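# Plug every open hole in the steel beam

## Task

Find each hole in the upper face of the long steel beam that lacks a plastic plug. Fetch spare plugs from the tray at the +y end of the table and insert one into every such hole. Press each plug in until its head lies flush against the beam on all sides.

## Robot and tools

ROBOT. There are two Doosan arms, left_arm and right_arm. Each carries a Robotiq 2F-140 gripper and rides on its own carriage along one floor track. The track runs along y at x = 0. left_rail is always the carriage nearer +y and carries left_arm; right_rail carries right_arm. These names do not match the sides of the camera images. Each arm base sits at x = 0, y = that carriage's position_m, z = 0.03 m, and faces +x.

FRAME. All reported positions use one frame fixed to the table. The tabletop is z = 0 and +z is up. +x is the direction the arms face and +y is to their left. The table starts at x = 0.31 m. A gripper's fingers point along its own +z and close along its own y. end_effector_position is the point between the pads when they are shut. Fingertips reach about 33 mm past that point, or about 9 mm when fully open. The fingers can fold: grip with the quarter of each pad nearest the tip. A finger pushed tip-first into a surface folds easily.

execute_actions(actions, cameras). actions is a list run in order. Each action may hold rows, steps, until, and device commands for left_rail and right_rail.
- rows: up to 15 rows. Each row lasts one control step (1/30 s).
- Every row has 18 numbers, each in [-1, 1]. The first 9 are left_arm: dx, dy, dz, rx, ry, rz, then gripper position, force_limit, speed. The next 9 are the same for right_arm.
- dx to rz are an offset, not a pose. They count from that arm's Hand target at the start of the action, along the Hand target's own axes. Every row counts from that same start, not from the row before. A new action or call starts from the new Hand target, so repeating an offset moves the arm again.
- 1.0 equals 0.6 m or 180 degrees. rx, ry, rz form a single rotation vector.
- To hold an arm still, send six zeros for its pose. Always resend its gripper numbers, because 0 is a real command.
- Gripper position: +1 is fully open (140 mm), about -0.8 brings the pads together, and -1 closes until blocked. force_limit runs from about 14 N at -1 to 58 N at +1. speed runs from about 30 mm/s at -1 to 250 mm/s at +1. Both start at +1.
- steps: 1 to 450, default 15, and at least one per row. After the last row, the arm keeps heading for the last row's target.
- Rails: position_m is an absolute place along y in metres: left_rail -1.1 to 2, right_rail -2 to 1.1. speed_m_s is 0.01 to 1. acceleration_factor is 0.1 to 1. {"stop": true} brakes a carriage. To drive, send position_m, then an action such as {"steps": n, "until": {"left_rail": {"position_status": ["!=", "moving"]}}}. Keep the carriages 0.98 m or more apart. Let a carriage arrive before aiming its arm at a scene point, and before ending the scene.
- until: ends the action early once its conditions on left_rail or right_rail fields hold. Numbers need a comparison (=, !=, <, <=, >, >=). {"all": {"status": "ended"}} and {"any": {"status": "ended"}} are also allowed.
- Any out-of-range value or unknown name rejects the whole call.

move(target, speed, blend, stop_force, zero, blocking, cameras). This plans straight paths for both arms.
- target is one 18-number row laid out as above, or a list of up to 15 rows. Every row is an offset from the same Hand targets.
- speed is in m/s: 0.002 to 2, default 0.25. Rotation is limited to twice that in rad/s.
- blend is a corner radius in metres for lists; 0 means stop at each point.
- stop_force is 10 to 80 N. It ends an arm's path when the push against its motion exceeds that. Use it only slowly, with carriages standing still and no turning of the gripper. Leave it out when backing away from a contact.
- zero (default true) re-zeroes the force reading.
- blocking=false returns early. Call wait or stop before sending anything new.
- Paths last at most 10 s and do not avoid obstacles. Keep paths from passing close to the arm's own base.
- The result adds a move: line, for example done, off_target, moving, held or fault, plus limits such as paced or held.

OTHER TOOLS.
- wait(seconds): 0 to 10 s. The scene runs on.
- stop: brakes a running move.
- zoom_image(camera, region): region is [x0, y0, x1, y1] in image pixels, at most 504 by 504. It works on the latest image.
- read_manual: returns licence texts.
- finished_scene(scene): scene is 1 or 2. It ends the scene for good.
- Cameras: cam_high, cam_low, cam_bench_left, cam_bench_right, cam_left_wrist, cam_right_wrist, each 672x504.

RESULTS.
- Hand target: the pose that the next offsets count from.
- end_effector_position is in metres, end_effector_quat_wxyz gives orientation, and velocities are in m/s and rad/s.
- Joint positions per arm: rail (m), waist, shoulder, elbow, forearm roll, wrist pitch, wrist roll (rad). Joint torques follow the same order without the rail.
- Flange force: the estimated outside force in the gripper's own axes. It includes the weight of a held part and has some error.
- object_status: 0 moving, 1 blocked while opening, 2 blocked while closing (a grip), 3 reached the command or pads met. Check for 2 after closing.
- position_measured is in counts: 3 is open, about 139 is 60 mm, about 200 is 20 mm, and 230 means the pads meet.
- Rail position_status: moving, done, contact_stop, time_out, stopped, stopped_with_arm, stopped_for_other_arm, stopped_for_other_carriage. position_answer: taken or not_taken.
- MOTOR HOT warns before an overheat stop.

CAUTIONS.
- Each control step, the commanded pose is clipped to within 70 mm and 16 degrees of the actual pose. Ramp offsets gradually; about 0.01 more per row is 0.18 m/s. Sudden starts shake parts loose.
- A force of 144 N on an arm, or a joint reaching its torque limit, stops that arm for 10 s. Limits are elbow 140 N m and wrist joints 39.6 N m. The arms are stiff: aiming even slightly past a firm contact can fault. Press plugs in slowly with small offsets.
- Contact between the two arms, carriages included, can end the scene.
- Anything falling off the table ends the scene. Do not drop or release moving parts, slam, or hit fixed or heavy objects.
- Avoid strong twist on the gripper, long stretched holds, and repeated arm stops.

Each tool is called as a command line: name --argument value for each argument, lists and objects as JSON in quotes; but a table of rows of numbers goes row by row, as --pt "numbers of a row", without its own name.

## Session

execute_actions --actions '[]'

Scene clock: 0.00 s.
left_arm: end_effector_position=(+0.6500, +1.8803, +0.3520) position_measured=3 object_status=3 end_effector_quat_wxyz=(+0.000, +1.000, +0.000, +0.000) | right_arm: end_effector_position=(+0.6500, -1.5940, +0.3520) position_measured=3 object_status=3 end_effector_quat_wxyz=(+0.000, +1.000, +0.000, +0.000)
Joint positions: left_arm=[1.88 -0.053 0.164 1.605 0 1.373 1.518] | right_arm=[-1.594 -0.053 0.164 1.605 0 1.373 1.518]
Joint velocities: within noise
Joint torques (N m): no reading
Flange force (N): no reading
Hand target: left_arm +0.6500, +1.8803, +0.3520; +0.000, +1.000, +0.000, +0.000 | right_arm +0.6500, -1.5940, +0.3520; +0.000, +1.000, +0.000, +0.000
Tool commands: left_gripper/position=+1.0 left_gripper/force_limit=+1.0 left_gripper/speed=+1.0 right_gripper/position=+1.0 right_gripper/force_limit=+1.0 right_gripper/speed=+1.0
left_rail: position_m=1.880 position_status=done
right_rail: position_m=-1.594 position_status=done

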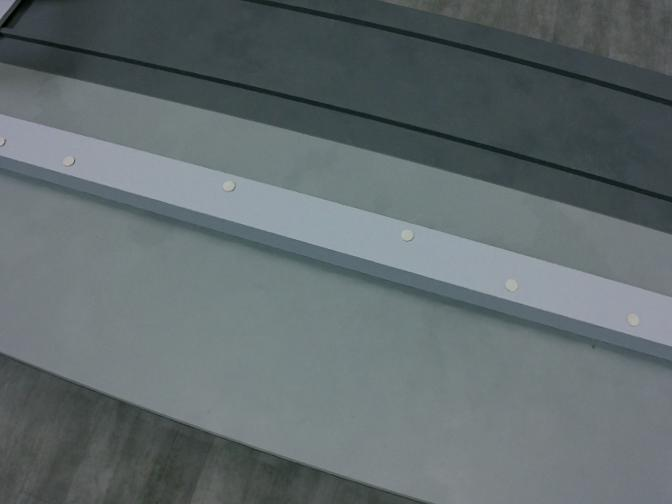

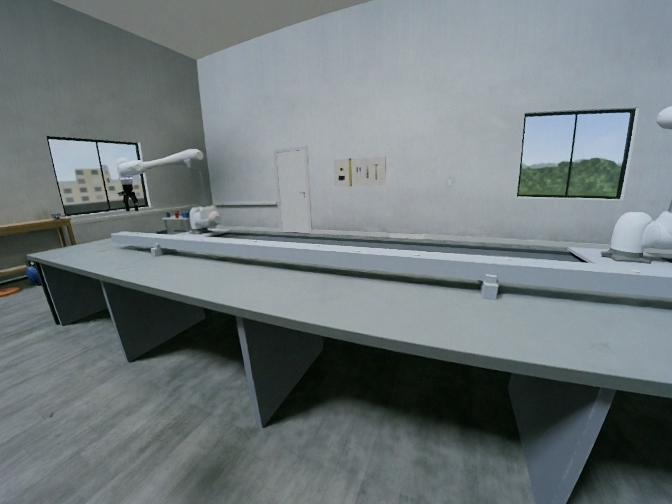

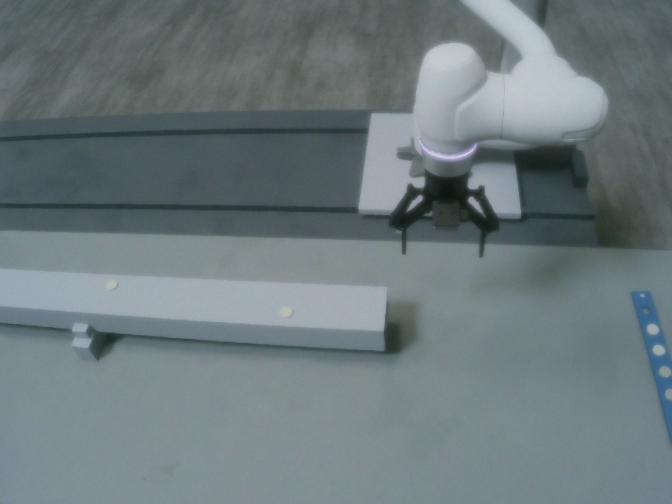

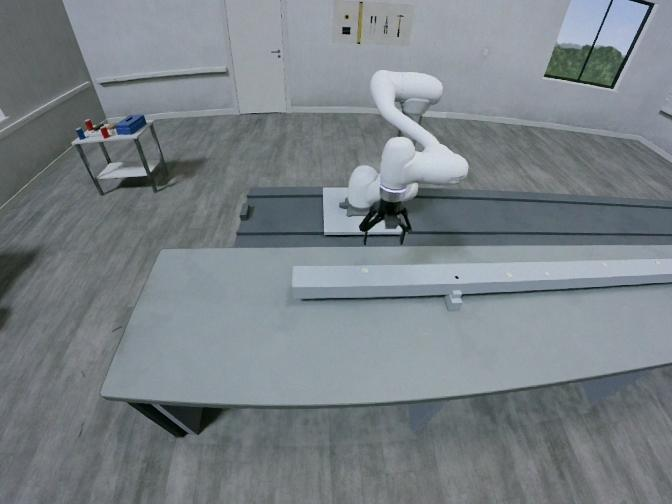

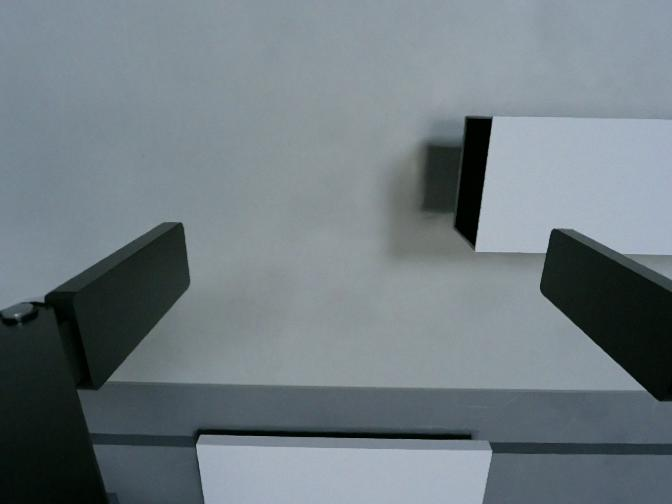

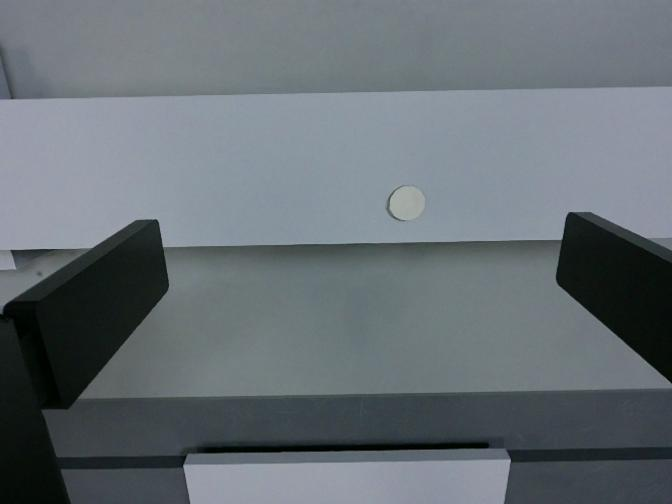

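zoom_image --camera "cam_bench_right" --region '[280, 230, 672, 320]'

zoom_image --camera "cam_bench_left" --region '[560, 270, 672, 450]'

zoom_image --camera "cam_high" --region '[0, 80, 504, 380]'

zoom_image --camera "cam_bench_left" --region '[0, 230, 400, 380]'

Scaled by 1.286 from the camera's 672x504 image, which has a finer 960x720 frame.

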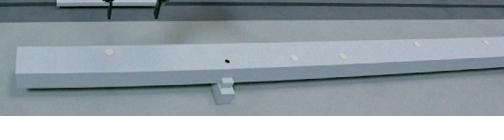

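Scaled by 2.800 from the camera's 672x504 image, which has a finer 960x720 frame.

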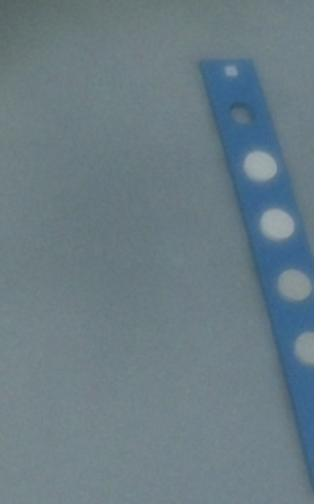

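Scaled by 1.000.

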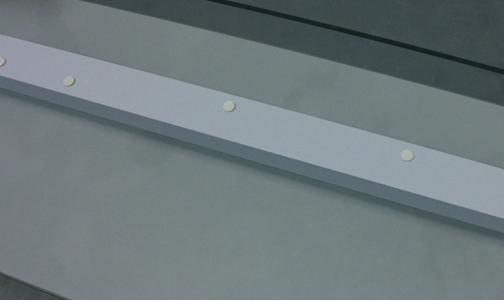

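Scaled by 1.260 from the camera's 672x504 image, which has a finer 960x720 frame.

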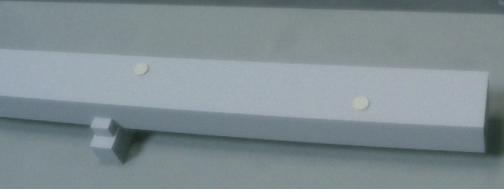

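execute_actions --actions '[{"left_rail":{"position_m":2.0},"right_rail":{"position_m":-2.0},"steps":120,"until":{"all":{"status":"ended"}}}]' --cameras '["cam_high"]'

move --target '[-0.1,-0.7,0,0,0,0,1,1,1,0,0,0,0,0,0,1,1,1]' --cameras '["cam_left_wrist","cam_bench_left","cam_high"]'

Scene clock: 63.60 s.
left_arm: end_effector_position=(+0.6500, +1.9998, +0.3520) position_measured=3 object_status=3 end_effector_quat_wxyz=(+0.000, +1.000, +0.000, +0.000) | right_arm: end_effector_position=(+0.6500, -1.9999, +0.3520) position_measured=3 object_status=3 end_effector_quat_wxyz=(+0.000, +1.000, +0.000, +0.000)
Joint positions: left_arm=[2 -0.053 0.164 1.605 0 1.373 1.518] | right_arm=[-2 -0.053 0.164 1.605 0 1.373 1.518]
Joint torques (N m): left_arm=[-0.16 -62.29 -39.55 3.76 -0.46 -0.01] | right_arm=[1.9 -56.29 -40.37 4.57 -0.3 -0.91]
Flange force (N): left_arm=[9.5 0.0 -3.3] | right_arm=[-1.6 1.4 -1.7]
Hand target: left_arm +0.6500, +1.9998, +0.3520; +0.000, +1.000, +0.000, +0.000 | right_arm +0.6500, -1.9999, +0.3520; +0.000, +1.000, +0.000, +0.000
Tool commands: left_gripper/position=+1.0 left_gripper/force_limit=+1.0 left_gripper/speed=+1.0 right_gripper/position=+1.0 right_gripper/force_limit=+1.0 right_gripper/speed=+1.0
left_rail: position_m=2.000 position_status=done
right_rail: position_m=-2.000 position_status=done
Images, in order (width x height): cam_high 672x504.

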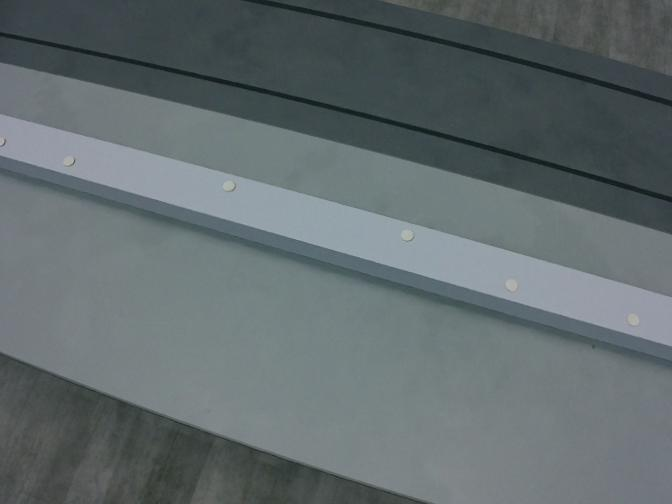

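Scene clock: 65.70 s.
left_arm: end_effector_position=(+0.5900, +2.4197, +0.3520) position_measured=3 object_status=3 end_effector_quat_wxyz=(+0.000, +1.000, +0.000, +0.000) | right_arm: end_effector_position=(+0.6500, -2.0000, +0.3520) position_measured=3 object_status=3 end_effector_quat_wxyz=(+0.000, +1.000, +0.000, +0.000)
Joint positions: left_arm=[2 0.571 0.282 1.457 0 1.403 2.142] | right_arm=[-2 -0.053 0.164 1.605 0 1.373 1.518]
Joint torques (N m): left_arm=[0.56 -75.75 -40.12 3.65 -0.37 -0.08] | right_arm=[1.59 -56.31 -40.38 4.56 -0.26 -0.92]
Flange force (N): left_arm=[9.0 -6.1 -2.3] | right_arm=[-1.2 1.3 -1.4]
Hand target: left_arm +0.5900, +2.4198, +0.3520; +0.000, +1.000, +0.000, +0.000 | right_arm +0.6500, -2.0000, +0.3520; +0.000, +1.000, +0.000, +0.000
Off the commanded pose: left_arm 0.000 m, 0 deg | right_arm 0.000 m, 0 deg.
left_rail: position_m=2.000 position_status=done
right_rail: position_m=-2.000 position_status=done
move: done
camera_calibration:
cam_left_wrist: T_world_to_cam=[[-0.00163962, -0.999898, -0.0142141, 2.43424], [-0.944108, -0.00313759, 0.329621, 0.455984], [-0.329632, 0.0139601, -0.944006, 0.631604], [0, 0, 0, 1]] pos_world=[0.642686, 2.4266, 0.480537]
Images, in order (width x height): cam_high 672x504, cam_bench_left 672x504, cam_left_wrist 672x504.

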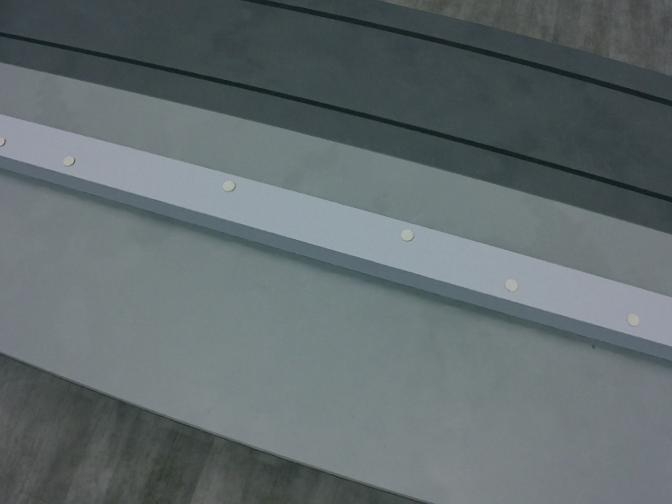

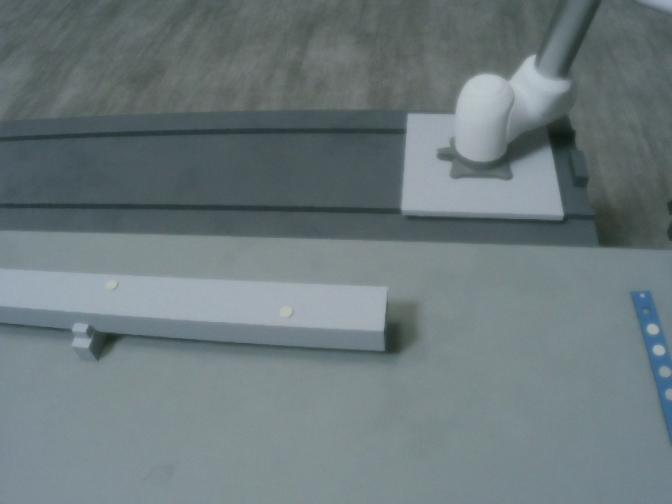

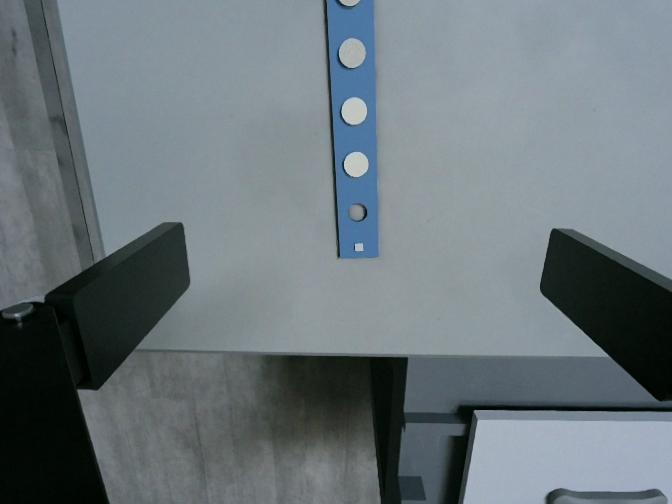

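zoom_image --camera "cam_left_wrist" --region '[290, 0, 430, 270]'

move --target '[0.0,0.0,0.23,0,0,0,0,-1,0,0,0,0,0,0,0,1,1,1]' --cameras '["cam_left_wrist","cam_bench_left"]'

Scaled by 1.867 from the camera's 672x504 image, which has a finer 960x720 frame.

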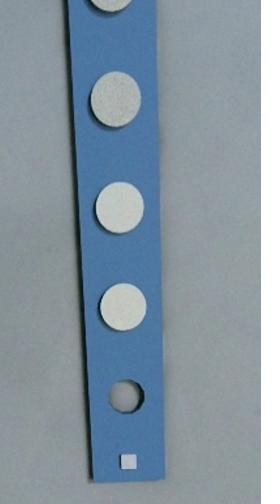

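Scene clock: 83.87 s.
left_arm: end_effector_position=(+0.5900, +2.4198, +0.2141) position_measured=129 object_status=3 end_effector_quat_wxyz=(+0.000, +1.000, +0.000, +0.000) | right_arm: end_effector_position=(+0.6500, -2.0000, +0.3520) position_measured=3 object_status=3 end_effector_quat_wxyz=(+0.000, +1.000, +0.000, +0.000)
Joint positions: left_arm=[2 0.571 0.344 1.63 0 1.167 2.142] | right_arm=[-2 -0.053 0.164 1.605 0 1.373 1.518]
Joint torques (N m): left_arm=[-0.32 -78.39 -37.41 3.41 -0.36 0.05] | right_arm=[1.43 -56.34 -40.3 4.57 -0.27 -0.86]
Flange force (N): left_arm=[7.2 -5.6 -0.3] | right_arm=[-1.5 0.9 -1.8]
Hand target: left_arm +0.5900, +2.4198, +0.2140; +0.000, +1.000, +0.000, +0.000 | right_arm +0.6500, -2.0000, +0.3520; +0.000, +1.000, +0.000, +0.000
Off the commanded pose: left_arm 0.000 m, 0 deg | right_arm 0.000 m, 0 deg.
left_rail: position_m=2.000 position_status=done
right_rail: position_m=-2.000 position_status=done
move: done
camera_calibration:
cam_left_wrist: T_world_to_cam=[[-0.00154539, -0.999897, -0.0142475, 2.43223], [-0.944108, -0.00323756, 0.329619, 0.501682], [-0.329632, 0.0139606, -0.944006, 0.501424], [0, 0, 0, 1]] pos_world=[0.642687, 2.4266, 0.342637]
Images, in order (width x height): cam_bench_left 672x504, cam_left_wrist 672x504.

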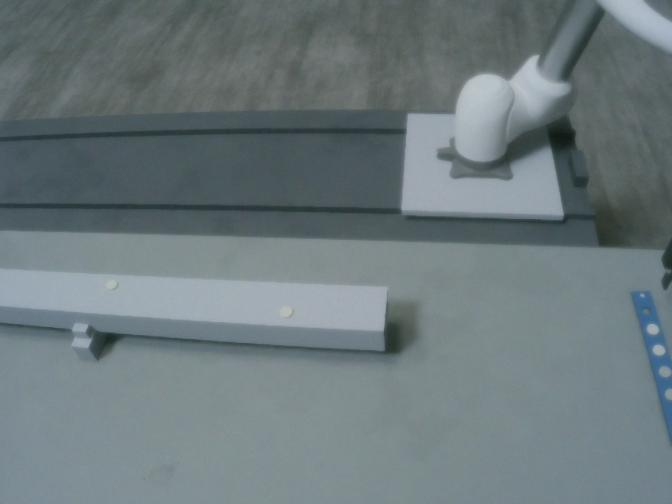

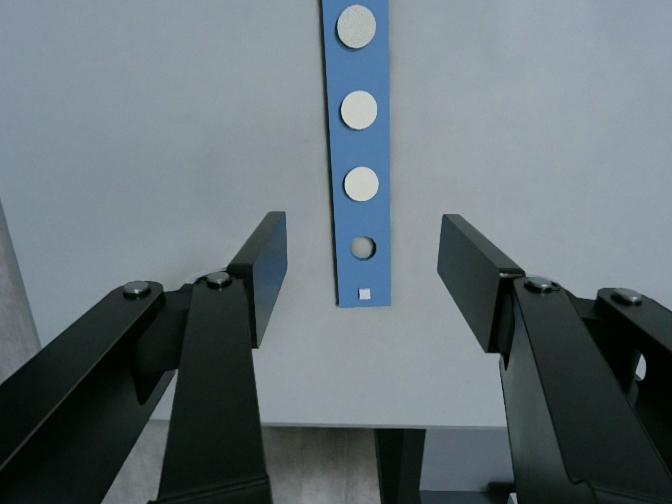

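move --target '[0.005,0.015,0.19,0,0,0,0,-1,0,0,0,0,0,0,0,1,1,1]' --cameras '["cam_left_wrist"]' --speed 0.15

zoom_image --camera "cam_left_wrist" --region '[170, 0, 520, 400]'

Scene clock: 117.47 s.
left_arm: end_effector_position=(+0.5930, +2.4108, +0.1001) position_measured=129 object_status=3 end_effector_quat_wxyz=(+0.000, +1.000, +0.000, +0.000) | right_arm: end_effector_position=(+0.6500, -2.0000, +0.3520) position_measured=3 object_status=3 end_effector_quat_wxyz=(+0.000, +1.000, +0.000, +0.000)
Joint positions: left_arm=[2 0.558 0.429 1.737 0 0.975 2.129] | right_arm=[-2 -0.053 0.164 1.605 0 1.373 1.518]
Joint torques (N m): left_arm=[-0.6 -82.39 -33.71 3.03 -0.43 0.02] | right_arm=[1.78 -56.42 -40.32 4.59 -0.31 -0.92]
Flange force (N): left_arm=[5.9 -5.1 1.0] | right_arm=[-1.2 1.2 -1.6]
Hand target: left_arm +0.5930, +2.4108, +0.1000; +0.000, +1.000, +0.000, +0.000 | right_arm +0.6500, -2.0000, +0.3520; +0.000, +1.000, +0.000, +0.000
Off the commanded pose: left_arm 0.000 m, 0 deg | right_arm 0.000 m, 0 deg.
left_rail: position_m=2.000 position_status=done
right_rail: position_m=-2.000 position_status=done
move: done
camera_calibration:
cam_left_wrist: T_world_to_cam=[[-0.00154539, -0.999897, -0.0142475, 2.42161], [-0.944108, -0.00323756, 0.329619, 0.542062], [-0.329632, 0.0139606, -0.944006, 0.394922], [0, 0, 0, 1]] pos_world=[0.645687, 2.4176, 0.228637]
Images, in order (width x height): cam_left_wrist 672x504.

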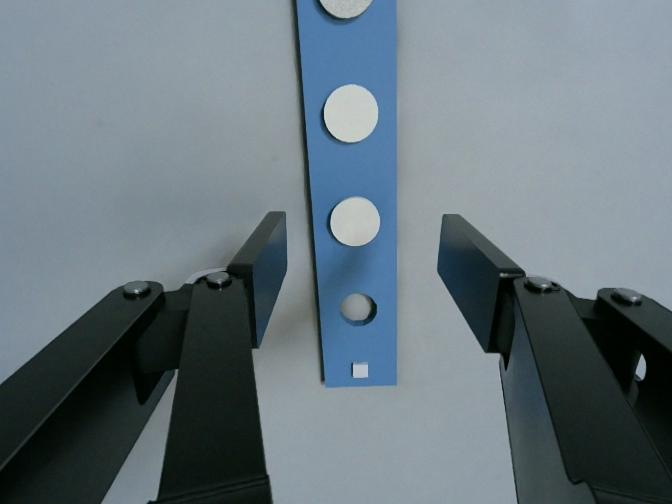

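Scaled by 1.260 from the camera's 672x504 image, which has a finer 960x720 frame.

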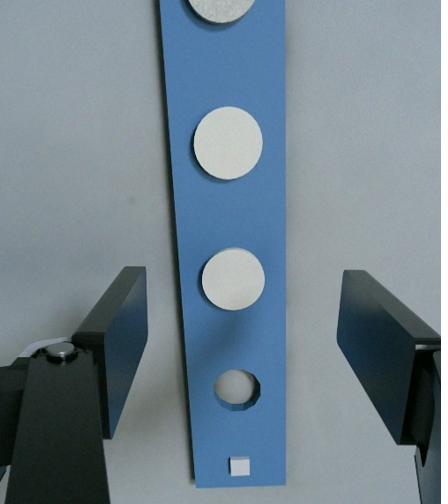

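move --target '[0.2,0.0,-0.05,0,0,0,0,-1,0,0,0,0,0,0,0,1,1,1]' --cameras '["cam_left_wrist"]'

zoom_image --camera "cam_left_wrist" --region '[250, 0, 450, 400]'

Scene clock: 136.57 s.
left_arm: end_effector_position=(+0.7130, +2.4108, +0.1300) position_measured=129 object_status=3 end_effector_quat_wxyz=(+0.000, +1.000, +0.000, +0.000) | right_arm: end_effector_position=(+0.6500, -2.0000, +0.3520) position_measured=3 object_status=3 end_effector_quat_wxyz=(+0.000, +1.000, +0.000, +0.000)
Joint positions: left_arm=[2 0.481 0.546 1.488 0 1.108 2.052] | right_arm=[-2 -0.053 0.164 1.605 0 1.373 1.518]
Joint torques (N m): left_arm=[0.29 -95.93 -36.31 3.36 -0.5 0.05] | right_arm=[1.65 -56.64 -40.27 4.57 -0.25 -0.91]
Flange force (N): left_arm=[7.8 -4.4 -0.2] | right_arm=[-0.9 1.2 -1.6]
Hand target: left_arm +0.7130, +2.4108, +0.1300; +0.000, +1.000, +0.000, +0.000 | right_arm +0.6500, -2.0000, +0.3520; +0.000, +1.000, +0.000, +0.000
Off the commanded pose: left_arm 0.000 m, 0 deg | right_arm 0.000 m, 0 deg.
left_rail: position_m=2.000 position_status=done
right_rail: position_m=-2.000 position_status=done
move: done
camera_calibration:
cam_left_wrist: T_world_to_cam=[[-0.00154547, -0.999897, -0.0142473, 2.42222], [-0.944077, -0.00323876, 0.329708, 0.645455], [-0.329721, 0.0139601, -0.943975, 0.462765], [0, 0, 0, 1]] pos_world=[0.765686, 2.4176, 0.258537]
Images, in order (width x height): cam_left_wrist 672x504.

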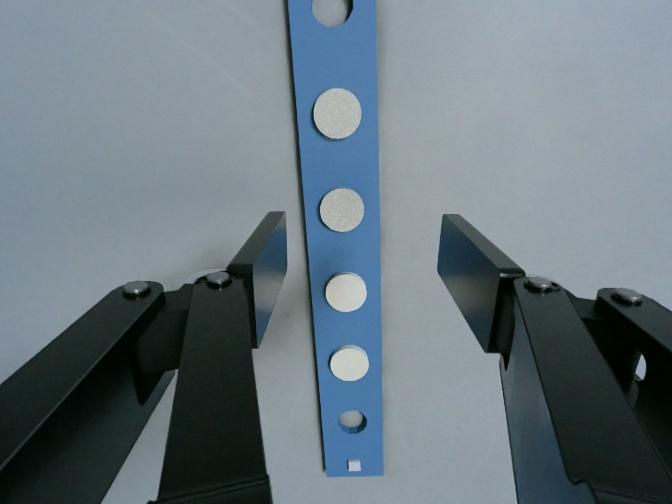

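Scaled by 1.260 from the camera's 672x504 image, which has a finer 960x720 frame.

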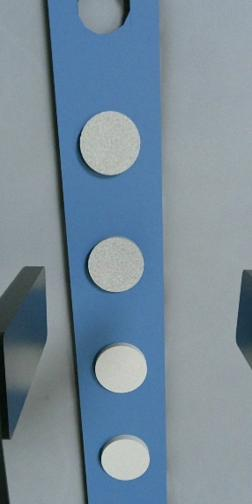

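execute_actions --actions '[{"right_rail":{"position_m":-1.25},"steps":150,"until":{"right_rail":{"position_status":["!=","moving"]}}}]' --cameras '["cam_right_wrist"]'

zoom_image --camera "cam_right_wrist" --region '[200, 80, 500, 280]'

Scene clock: 152.43 s.
left_arm: end_effector_position=(+0.7130, +2.4108, +0.1300) position_measured=129 object_status=3 end_effector_quat_wxyz=(+0.000, +1.000, +0.000, +0.000) | right_arm: end_effector_position=(+0.6500, -1.2501, +0.3520) position_measured=3 object_status=3 end_effector_quat_wxyz=(+0.000, +1.000, +0.000, +0.000)
Joint positions: left_arm=[2 0.481 0.546 1.487 0 1.108 2.052] | right_arm=[-1.25 -0.053 0.164 1.605 0 1.373 1.518]
Joint torques (N m): left_arm=[0.36 -96.58 -35.93 3.29 -0.42 0.02] | right_arm=[1.69 -56.07 -40.29 4.63 -0.26 -0.89]
Flange force (N): left_arm=[9.6 -5.1 0.3] | right_arm=[-1.9 1.2 -1.9]
Hand target: left_arm +0.7130, +2.4108, +0.1300; +0.000, +1.000, +0.000, +0.000 | right_arm +0.6500, -1.2501, +0.3520; +0.000, +1.000, +0.000, +0.000
Tool commands: left_gripper/position=+0.0 left_gripper/force_limit=-1.0 left_gripper/speed=+0.0 right_gripper/position=+1.0 right_gripper/force_limit=+1.0 right_gripper/speed=+1.0
Off the commanded pose: left_arm 0.000 m, 0 deg | right_arm 0.000 m, 0 deg.
left_rail: position_m=2.000 position_status=done
right_rail: position_m=-1.250 position_status=done
camera_calibration:
cam_right_wrist: T_world_to_cam=[[-0.0067238, -0.999971, 0.00344914, -1.23817], [-0.938752, 0.00750047, 0.344513, 0.497682], [-0.344529, -0.00092145, -0.938775, 0.693772], [0, 0, 0, 1]] pos_world=[0.697899, -1.24123, 0.484109]
Images, in order (width x height): cam_right_wrist 672x504.

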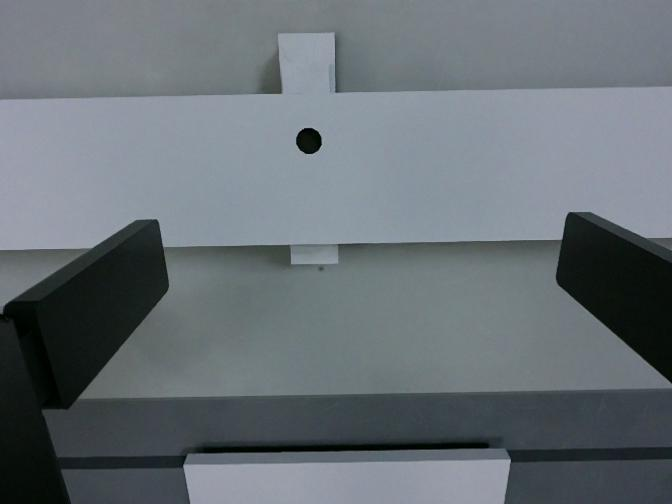

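Scaled by 1.680 from the camera's 672x504 image, which has a finer 960x720 frame.

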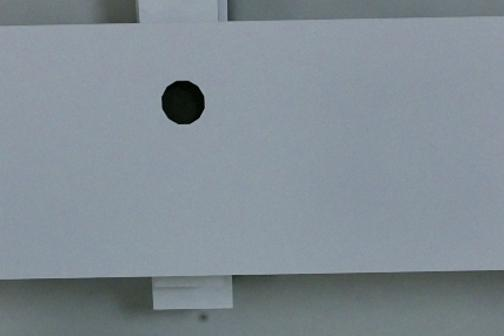

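move --target '[0,0,0,0,0,0,0,-1,0,0.02,-0.045,0.17,0,0,0,1,1,1]' --cameras '["cam_right_wrist"]'

zoom_image --camera "cam_right_wrist" --region '[200, 60, 500, 300]'

Scene clock: 166.20 s.
left_arm: end_effector_position=(+0.7130, +2.4108, +0.1300) position_measured=129 object_status=3 end_effector_quat_wxyz=(+0.000, +1.000, +0.000, +0.000) | right_arm: end_effector_position=(+0.6620, -1.2230, +0.2501) position_measured=3 object_status=3 end_effector_quat_wxyz=(+0.000, +1.000, +0.000, +0.000)
Joint positions: left_arm=[2 0.481 0.546 1.487 0 1.108 2.052] | right_arm=[-1.25 -0.011 0.23 1.714 0 1.198 1.559]
Joint torques (N m): left_arm=[-0.06 -95.81 -35.98 3.28 -0.46 0.01] | right_arm=[1.4 -62.06 -38.15 4.11 -0.21 -0.92]
Flange force (N): left_arm=[8.4 -4.8 -0.4] | right_arm=[1.4 1.2 -0.9]
Hand target: left_arm +0.7130, +2.4108, +0.1300; +0.000, +1.000, +0.000, +0.000 | right_arm +0.6620, -1.2230, +0.2500; +0.000, +1.000, +0.000, +0.000
Off the commanded pose: left_arm 0.000 m, 0 deg | right_arm 0.000 m, 0 deg.
left_rail: position_m=2.000 position_status=done
right_rail: position_m=-1.250 position_status=done
move: done
camera_calibration:
cam_right_wrist: T_world_to_cam=[[-0.00675862, -0.999972, 0.0033554, -1.21048], [-0.938751, 0.00750086, 0.344513, 0.543884], [-0.344529, -0.000821449, -0.938775, 0.602298], [0, 0, 0, 1]] pos_world=[0.709899, -1.21403, 0.382109]
Images, in order (width x height): cam_right_wrist 672x504.

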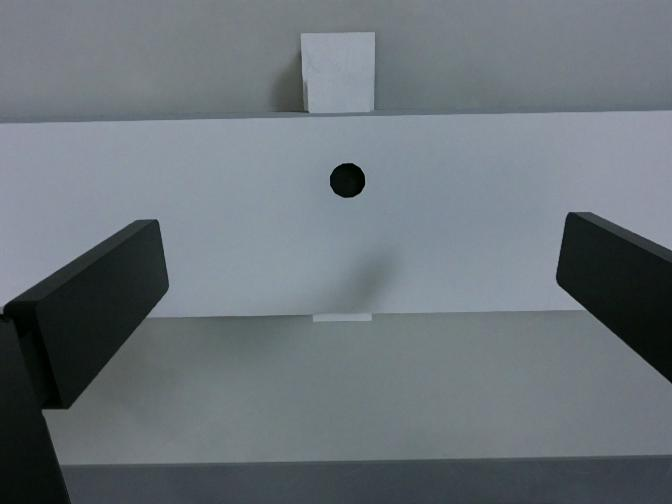

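Scaled by 1.680 from the camera's 672x504 image, which has a finer 960x720 frame.

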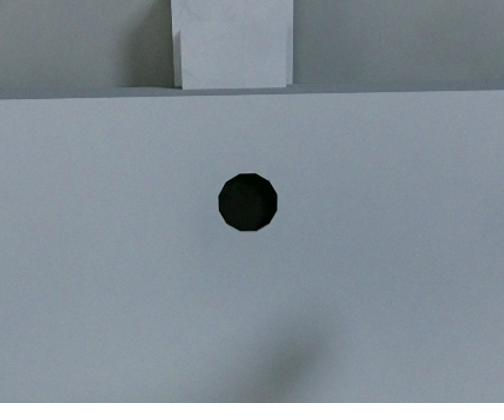

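move --target '[0,0,0,0,0,0,0,-1,0,0.0,-0.40,0.0,0,0,0,1,1,1]' --cameras '["cam_right_wrist","cam_left_wrist"]'

zoom_image --camera "cam_right_wrist" --region '[200, 60, 500, 300]'

zoom_image --camera "cam_left_wrist" --region '[290, 70, 410, 240]'

zoom_image --camera "cam_left_wrist" --region '[290, 220, 410, 400]'

Scene clock: 194.20 s.
left_arm: end_effector_position=(+0.7130, +2.4108, +0.1300) position_measured=129 object_status=3 end_effector_quat_wxyz=(+0.000, +1.000, +0.000, +0.000) | right_arm: end_effector_position=(+0.6620, -0.9830, +0.2500) position_measured=3 object_status=3 end_effector_quat_wxyz=(+0.000, +1.000, +0.000, +0.000)
Joint positions: left_arm=[2 0.481 0.546 1.487 0 1.108 2.052] | right_arm=[-1.25 0.335 0.307 1.612 0 1.222 1.906]
Joint torques (N m): left_arm=[-0.13 -95.78 -36.39 3.34 -0.36 0.09] | right_arm=[0.8 -68.89 -38.46 4.36 -0.27 -0.99]
Flange force (N): left_arm=[7.4 -4.1 -0.1] | right_arm=[-1.2 0.3 -2.2]
Hand target: left_arm +0.7130, +2.4108, +0.1300; +0.000, +1.000, +0.000, +0.000 | right_arm +0.6620, -0.9829, +0.2500; +0.000, +1.000, +0.000, +0.000
Off the commanded pose: left_arm 0.000 m, 0 deg | right_arm 0.000 m, 0 deg.
left_rail: position_m=2.000 position_status=done
right_rail: position_m=-1.250 position_status=done
move: done
camera_calibration:
cam_left_wrist: T_world_to_cam=[[-0.00163969, -0.999898, -0.0142139, 2.42229], [-0.944077, -0.00313879, 0.32971, 0.645213], [-0.329721, 0.0139596, -0.943975, 0.462766], [0, 0, 0, 1]] pos_world=[0.765686, 2.4176, 0.258537]
cam_right_wrist: T_world_to_cam=[[-0.0067238, -0.999971, 0.00344914, -0.970549], [-0.938752, 0.00750047, 0.344513, 0.542083], [-0.344529, -0.00092145, -0.938775, 0.602398], [0, 0, 0, 1]] pos_world=[0.709899, -0.974032, 0.382109]
Images, in order (width x height): cam_left_wrist 672x504, cam_right_wrist 672x504.

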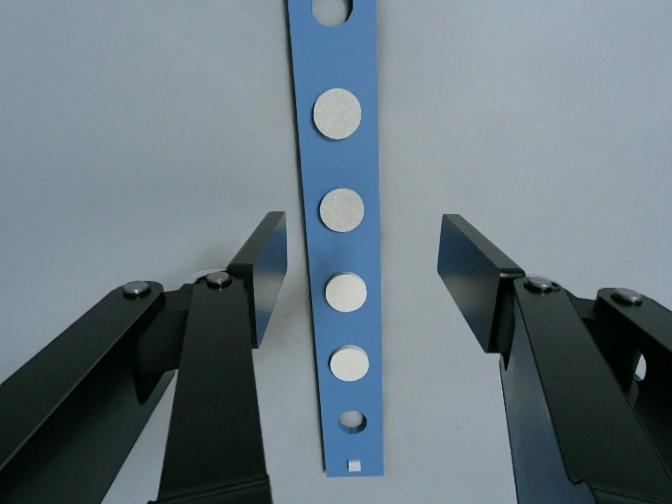

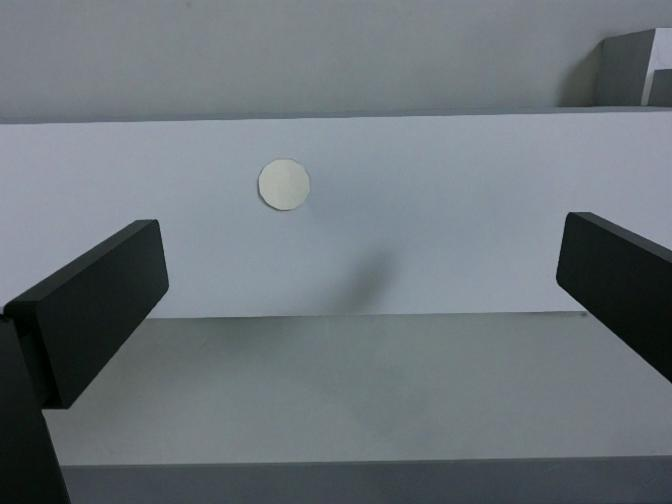

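Scaled by 1.680 from the camera's 672x504 image, which has a finer 960x720 frame.

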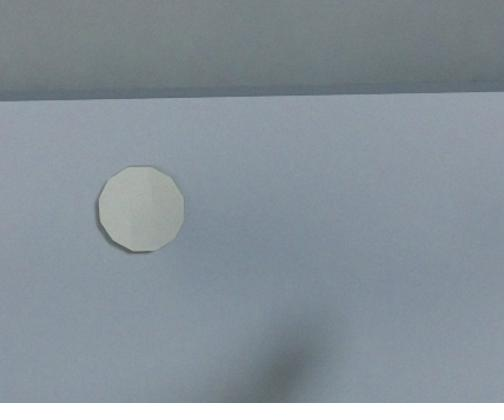

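Scaled by 2.965 from the camera's 672x504 image, which has a finer 960x720 frame.

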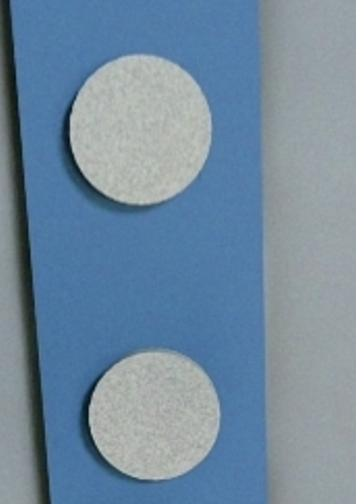

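Scaled by 2.800 from the camera's 672x504 image, which has a finer 960x720 frame.

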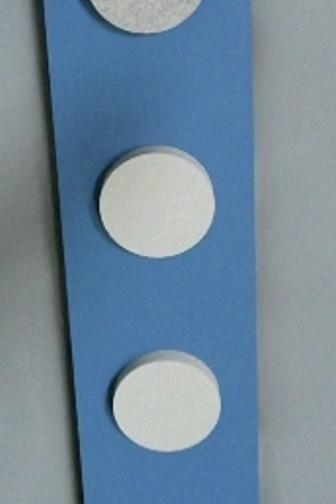

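zoom_image --camera "cam_right_wrist" --region '[240, 140, 330, 230]'

zoom_image --camera "cam_left_wrist" --region '[270, 0, 420, 60]'

Scaled by 5.600 from the camera's 672x504 image, which has a finer 960x720 frame.

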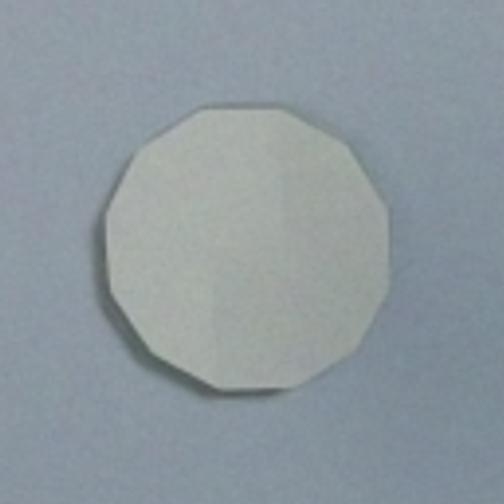

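Scaled by 3.360 from the camera's 672x504 image, which has a finer 960x720 frame.

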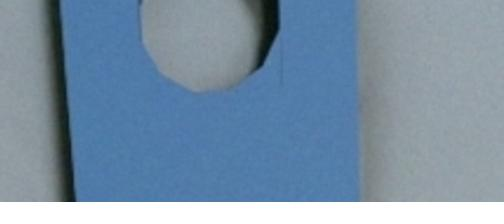

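move --target '[-0.2067,0.0,0.0833,0,0,0,-1,-1,0,0.0,0.40,-0.1,0,0,0,1,1,1]' --cameras '["cam_left_wrist"]'

zoom_image --camera "cam_left_wrist" --region '[260, 100, 460, 400]'

execute_actions --actions '[{"right_rail":{"position_m":-2.0},"steps":150,"until":{"right_rail":{"position_status":["!=","moving"]}}}]' --cameras '[]'

Scene clock: 293.60 s.
left_arm: end_effector_position=(+0.5890, +2.4108, +0.0800) position_measured=233 object_status=3 end_effector_quat_wxyz=(+0.000, +1.000, +0.000, +0.000) | right_arm: end_effector_position=(+0.6620, -1.2231, +0.3101) position_measured=3 object_status=3 end_effector_quat_wxyz=(+0.000, +1.000, +0.000, +0.000)
Joint positions: left_arm=[2 0.561 0.444 1.758 0 0.94 2.132] | right_arm=[-1.25 -0.011 0.199 1.639 0 1.303 1.559]
Joint torques (N m): left_arm=[-0.1 -83.25 -33.14 2.86 -0.47 0.08] | right_arm=[0.98 -59.1 -39.74 4.5 -0.27 -0.95]
Flange force (N): left_arm=[5.6 -4.8 1.6] | right_arm=[-1.5 0.1 -1.8]
Hand target: left_arm +0.5890, +2.4108, +0.0800; +0.000, +1.000, +0.000, +0.000 | right_arm +0.6620, -1.2231, +0.3100; +0.000, +1.000, +0.000, +0.000
Off the commanded pose: left_arm 0.000 m, 0 deg | right_arm 0.000 m, 0 deg.
left_rail: position_m=2.000 position_status=done
right_rail: position_m=-1.250 position_status=done
move: done
camera_calibration:
cam_left_wrist: T_world_to_cam=[[-0.00167478, -0.999896, -0.0143075, 2.42141], [-0.944077, -0.00313654, 0.329709, 0.544627], [-0.32972, 0.0140596, -0.943974, 0.374439], [0, 0, 0, 1]] pos_world=[0.641686, 2.4176, 0.208537]
Images, in order (width x height): cam_left_wrist 672x504.

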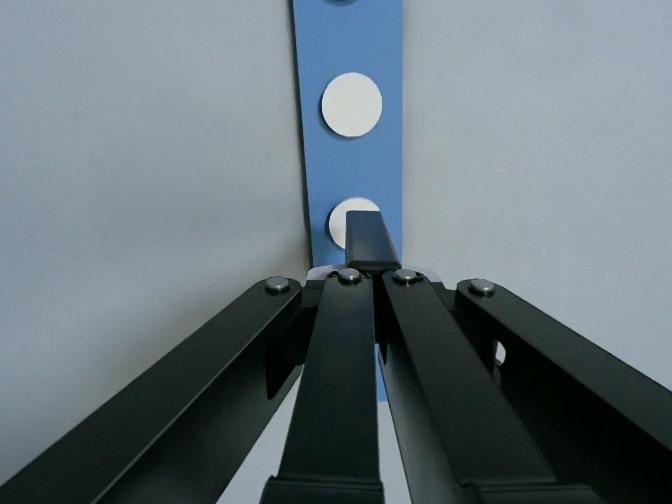

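Scaled by 1.680 from the camera's 672x504 image, which has a finer 960x720 frame.

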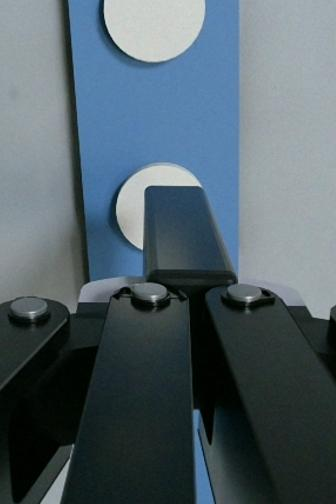

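Scene clock: 295.97 s.
left_arm: end_effector_position=(+0.5890, +2.4108, +0.0800) position_measured=233 object_status=3 end_effector_quat_wxyz=(+0.000, +1.000, +0.000, +0.000) | right_arm: end_effector_position=(+0.6620, -1.9729, +0.3100) position_measured=3 object_status=3 end_effector_quat_wxyz=(+0.000, +1.000, +0.000, +0.000)
Joint positions: left_arm=[2 0.561 0.444 1.758 0 0.94 2.132] | right_arm=[-2 -0.011 0.199 1.639 0 1.303 1.559]
Joint torques (N m): left_arm=[0.69 -82.98 -32.56 2.91 -0.4 0.08] | right_arm=[1.42 -59.3 -39.67 4.5 -0.3 -0.92]
Flange force (N): left_arm=[7.3 -3.9 1.2] | right_arm=[-0.9 1.2 -1.7]
Hand target: left_arm +0.5890, +2.4108, +0.0800; +0.000, +1.000, +0.000, +0.000 | right_arm +0.6620, -1.9729, +0.3100; +0.000, +1.000, +0.000, +0.000
Tool commands: left_gripper/position=-1.0 left_gripper/force_limit=-1.0 left_gripper/speed=+0.0 right_gripper/position=+1.0 right_gripper/force_limit=+1.0 right_gripper/speed=+1.0
Off the commanded pose: left_arm 0.000 m, 0 deg | right_arm 0.000 m, 0 deg.
left_rail: position_m=2.000 position_status=done
right_rail: position_m=-2.000 position_status=done
No camera images: "cameras" was empty.

move --target '[-0.00417,-0.002,0.04,0,0,0,-1,-1,0,0,0,0,0,0,0,1,1,1]' --cameras '["cam_left_wrist"]' --speed 0.1

move --target '[0,0,0.055,0,0,0,-1,-1,0,0,0,0,0,0,0,1,1,1]' --cameras '["cam_left_wrist"]' --speed 0.01 --stop_force 12

Scene clock: 310.33 s.
left_arm: end_effector_position=(+0.5865, +2.4120, +0.0561) position_measured=233 object_status=3 end_effector_quat_wxyz=(+0.000, +1.000, +0.000, +0.000) | right_arm: end_effector_position=(+0.6620, -1.9730, +0.3100) position_measured=3 object_status=3 end_effector_quat_wxyz=(+0.000, +1.000, +0.000, +0.000)
Joint positions: left_arm=[2 0.564 0.466 1.777 0 0.899 2.135] | right_arm=[-2 -0.011 0.199 1.639 0 1.303 1.559]
Joint torques (N m): left_arm=[-0.55 -83.86 -31.7 2.81 -0.54 0.02] | right_arm=[1.38 -58.81 -39.63 4.49 -0.26 -0.92]
Flange force (N): left_arm=[5.8 -5.2 1.3] | right_arm=[-1.9 0.9 -1.8]
Hand target: left_arm +0.5865, +2.4120, +0.0560; +0.000, +1.000, +0.000, +0.000 | right_arm +0.6620, -1.9730, +0.3100; +0.000, +1.000, +0.000, +0.000
Off the commanded pose: left_arm 0.000 m, 0 deg | right_arm 0.000 m, 0 deg.
left_rail: position_m=2.000 position_status=done
right_rail: position_m=-2.000 position_status=done
move: done
camera_calibration:
cam_left_wrist: T_world_to_cam=[[-0.00163962, -0.999898, -0.0142141, 2.42223], [-0.944108, -0.00313759, 0.329621, 0.55019], [-0.329632, 0.0139601, -0.944006, 0.351228], [0, 0, 0, 1]] pos_world=[0.639186, 2.4188, 0.184637]
Images, in order (width x height): cam_left_wrist 672x504.

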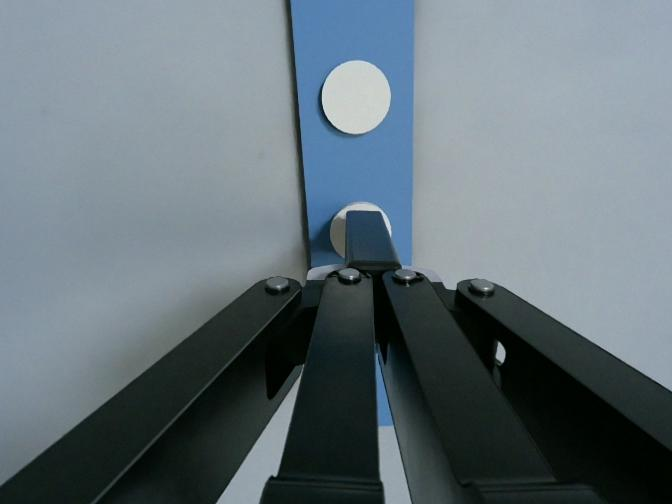

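Scene clock: 312.00 s.
left_arm: end_effector_position=(+0.5866, +2.4120, +0.0455) position_measured=233 object_status=3 end_effector_quat_wxyz=(+0.000, +1.000, +0.000, +0.000) | right_arm: end_effector_position=(+0.6620, -1.9730, +0.3100) position_measured=3 object_status=3 end_effector_quat_wxyz=(+0.000, +1.000, +0.000, +0.000)
Joint positions: left_arm=[2 0.564 0.477 1.783 0 0.882 2.135] | right_arm=[-2 -0.011 0.199 1.639 0 1.303 1.559]
Joint torques (N m): left_arm=[0.02 -62.51 -23.4 2.9 -3.21 0.1] | right_arm=[1.15 -59.19 -39.53 4.45 -0.31 -0.93]
Flange force (N): left_arm=[-1.4 0.7 -30.4] | right_arm=[-0.7 0.9 -1.8]
Hand target: left_arm +0.5866, +2.4120, +0.0455; +0.000, +1.000, +0.000, +0.000 (not the last commanded pose) | right_arm +0.6620, -1.9730, +0.3100; +0.000, +1.000, +0.000, +0.000
Off the commanded pose: left_arm 0.022 m, 0 deg | right_arm 0.000 m, 0 deg.
left_rail: position_m=2.000 position_status=done
right_rail: position_m=-2.000 position_status=done
move: contact (left_arm)
camera_calibration:
cam_left_wrist: T_world_to_cam=[[-0.00157708, -0.999896, -0.0143425, 2.42206], [-0.94414, -0.00323762, 0.32953, 0.553963], [-0.329542, 0.014061, -0.944036, 0.340925], [0, 0, 0, 1]] pos_world=[0.639187, 2.4188, 0.174037]
Images, in order (width x height): cam_left_wrist 672x504.

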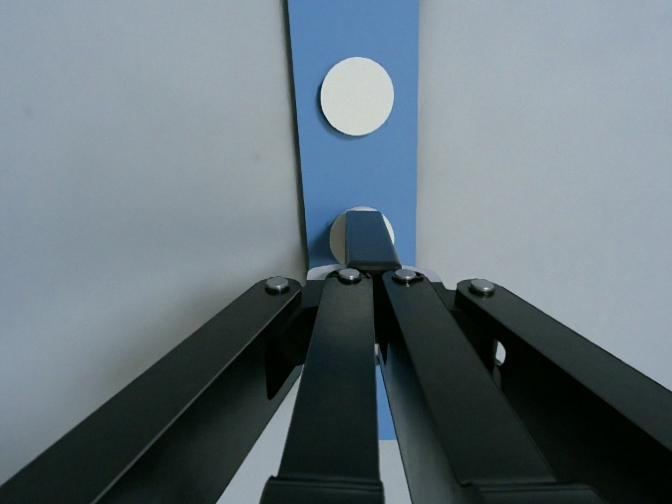

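move --target '[0.00283,-0.0007,-0.04,0,0,0,-0.05,-1,-0.5,0,0,0,0,0,0,1,1,1]' --cameras '["cam_left_wrist"]' --speed 0.1

zoom_image --camera "cam_left_wrist" --region '[290, 150, 440, 300]'

Scene clock: 325.33 s.
left_arm: end_effector_position=(+0.5883, +2.4124, +0.0695) position_measured=135 object_status=0 end_effector_quat_wxyz=(+0.000, +1.000, +0.000, +0.000) | right_arm: end_effector_position=(+0.6620, -1.9730, +0.3100) position_measured=3 object_status=3 end_effector_quat_wxyz=(+0.000, +1.000, +0.000, +0.000)
Joint positions: left_arm=[2 0.564 0.454 1.765 0 0.922 2.134] | right_arm=[-2 -0.011 0.199 1.639 0 1.303 1.559]
Joint torques (N m): left_arm=[0.43 -83.33 -32.01 2.95 -0.33 0.02] | right_arm=[1.28 -59.44 -39.67 4.56 -0.27 -0.86]
Flange force (N): left_arm=[7.2 -4.1 1.3] | right_arm=[-0.7 1.0 -1.5]
Hand target: left_arm +0.5883, +2.4124, +0.0695; +0.000, +1.000, +0.000, +0.000 | right_arm +0.6620, -1.9730, +0.3100; +0.000, +1.000, +0.000, +0.000
Off the commanded pose: left_arm 0.000 m, 0 deg | right_arm 0.000 m, 0 deg.
left_rail: position_m=2.000 position_status=done
right_rail: position_m=-2.000 position_status=done
move: done
camera_calibration:
cam_left_wrist: T_world_to_cam=[[-0.00157708, -0.999896, -0.0143425, 2.4229], [-0.94414, -0.00323762, 0.32953, 0.547661], [-0.329542, 0.014061, -0.944036, 0.364135], [0, 0, 0, 1]] pos_world=[0.640887, 2.4193, 0.198037]
Images, in order (width x height): cam_left_wrist 672x504.

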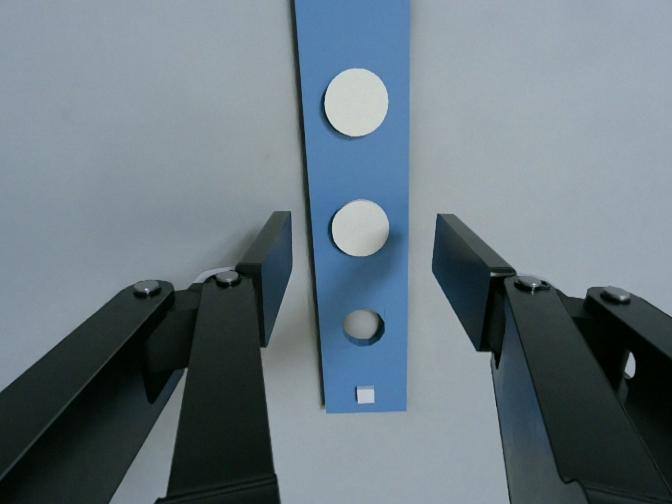

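Scaled by 3.360 from the camera's 672x504 image, which has a finer 960x720 frame.

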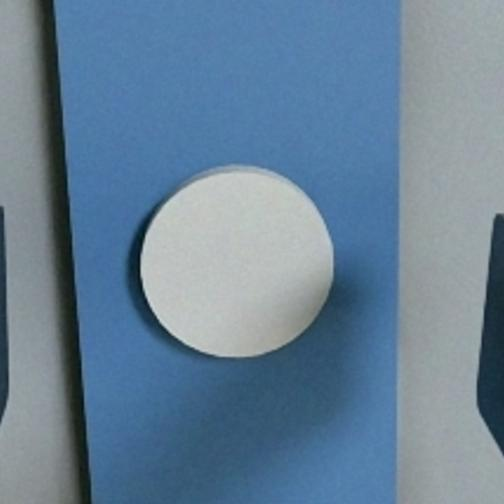

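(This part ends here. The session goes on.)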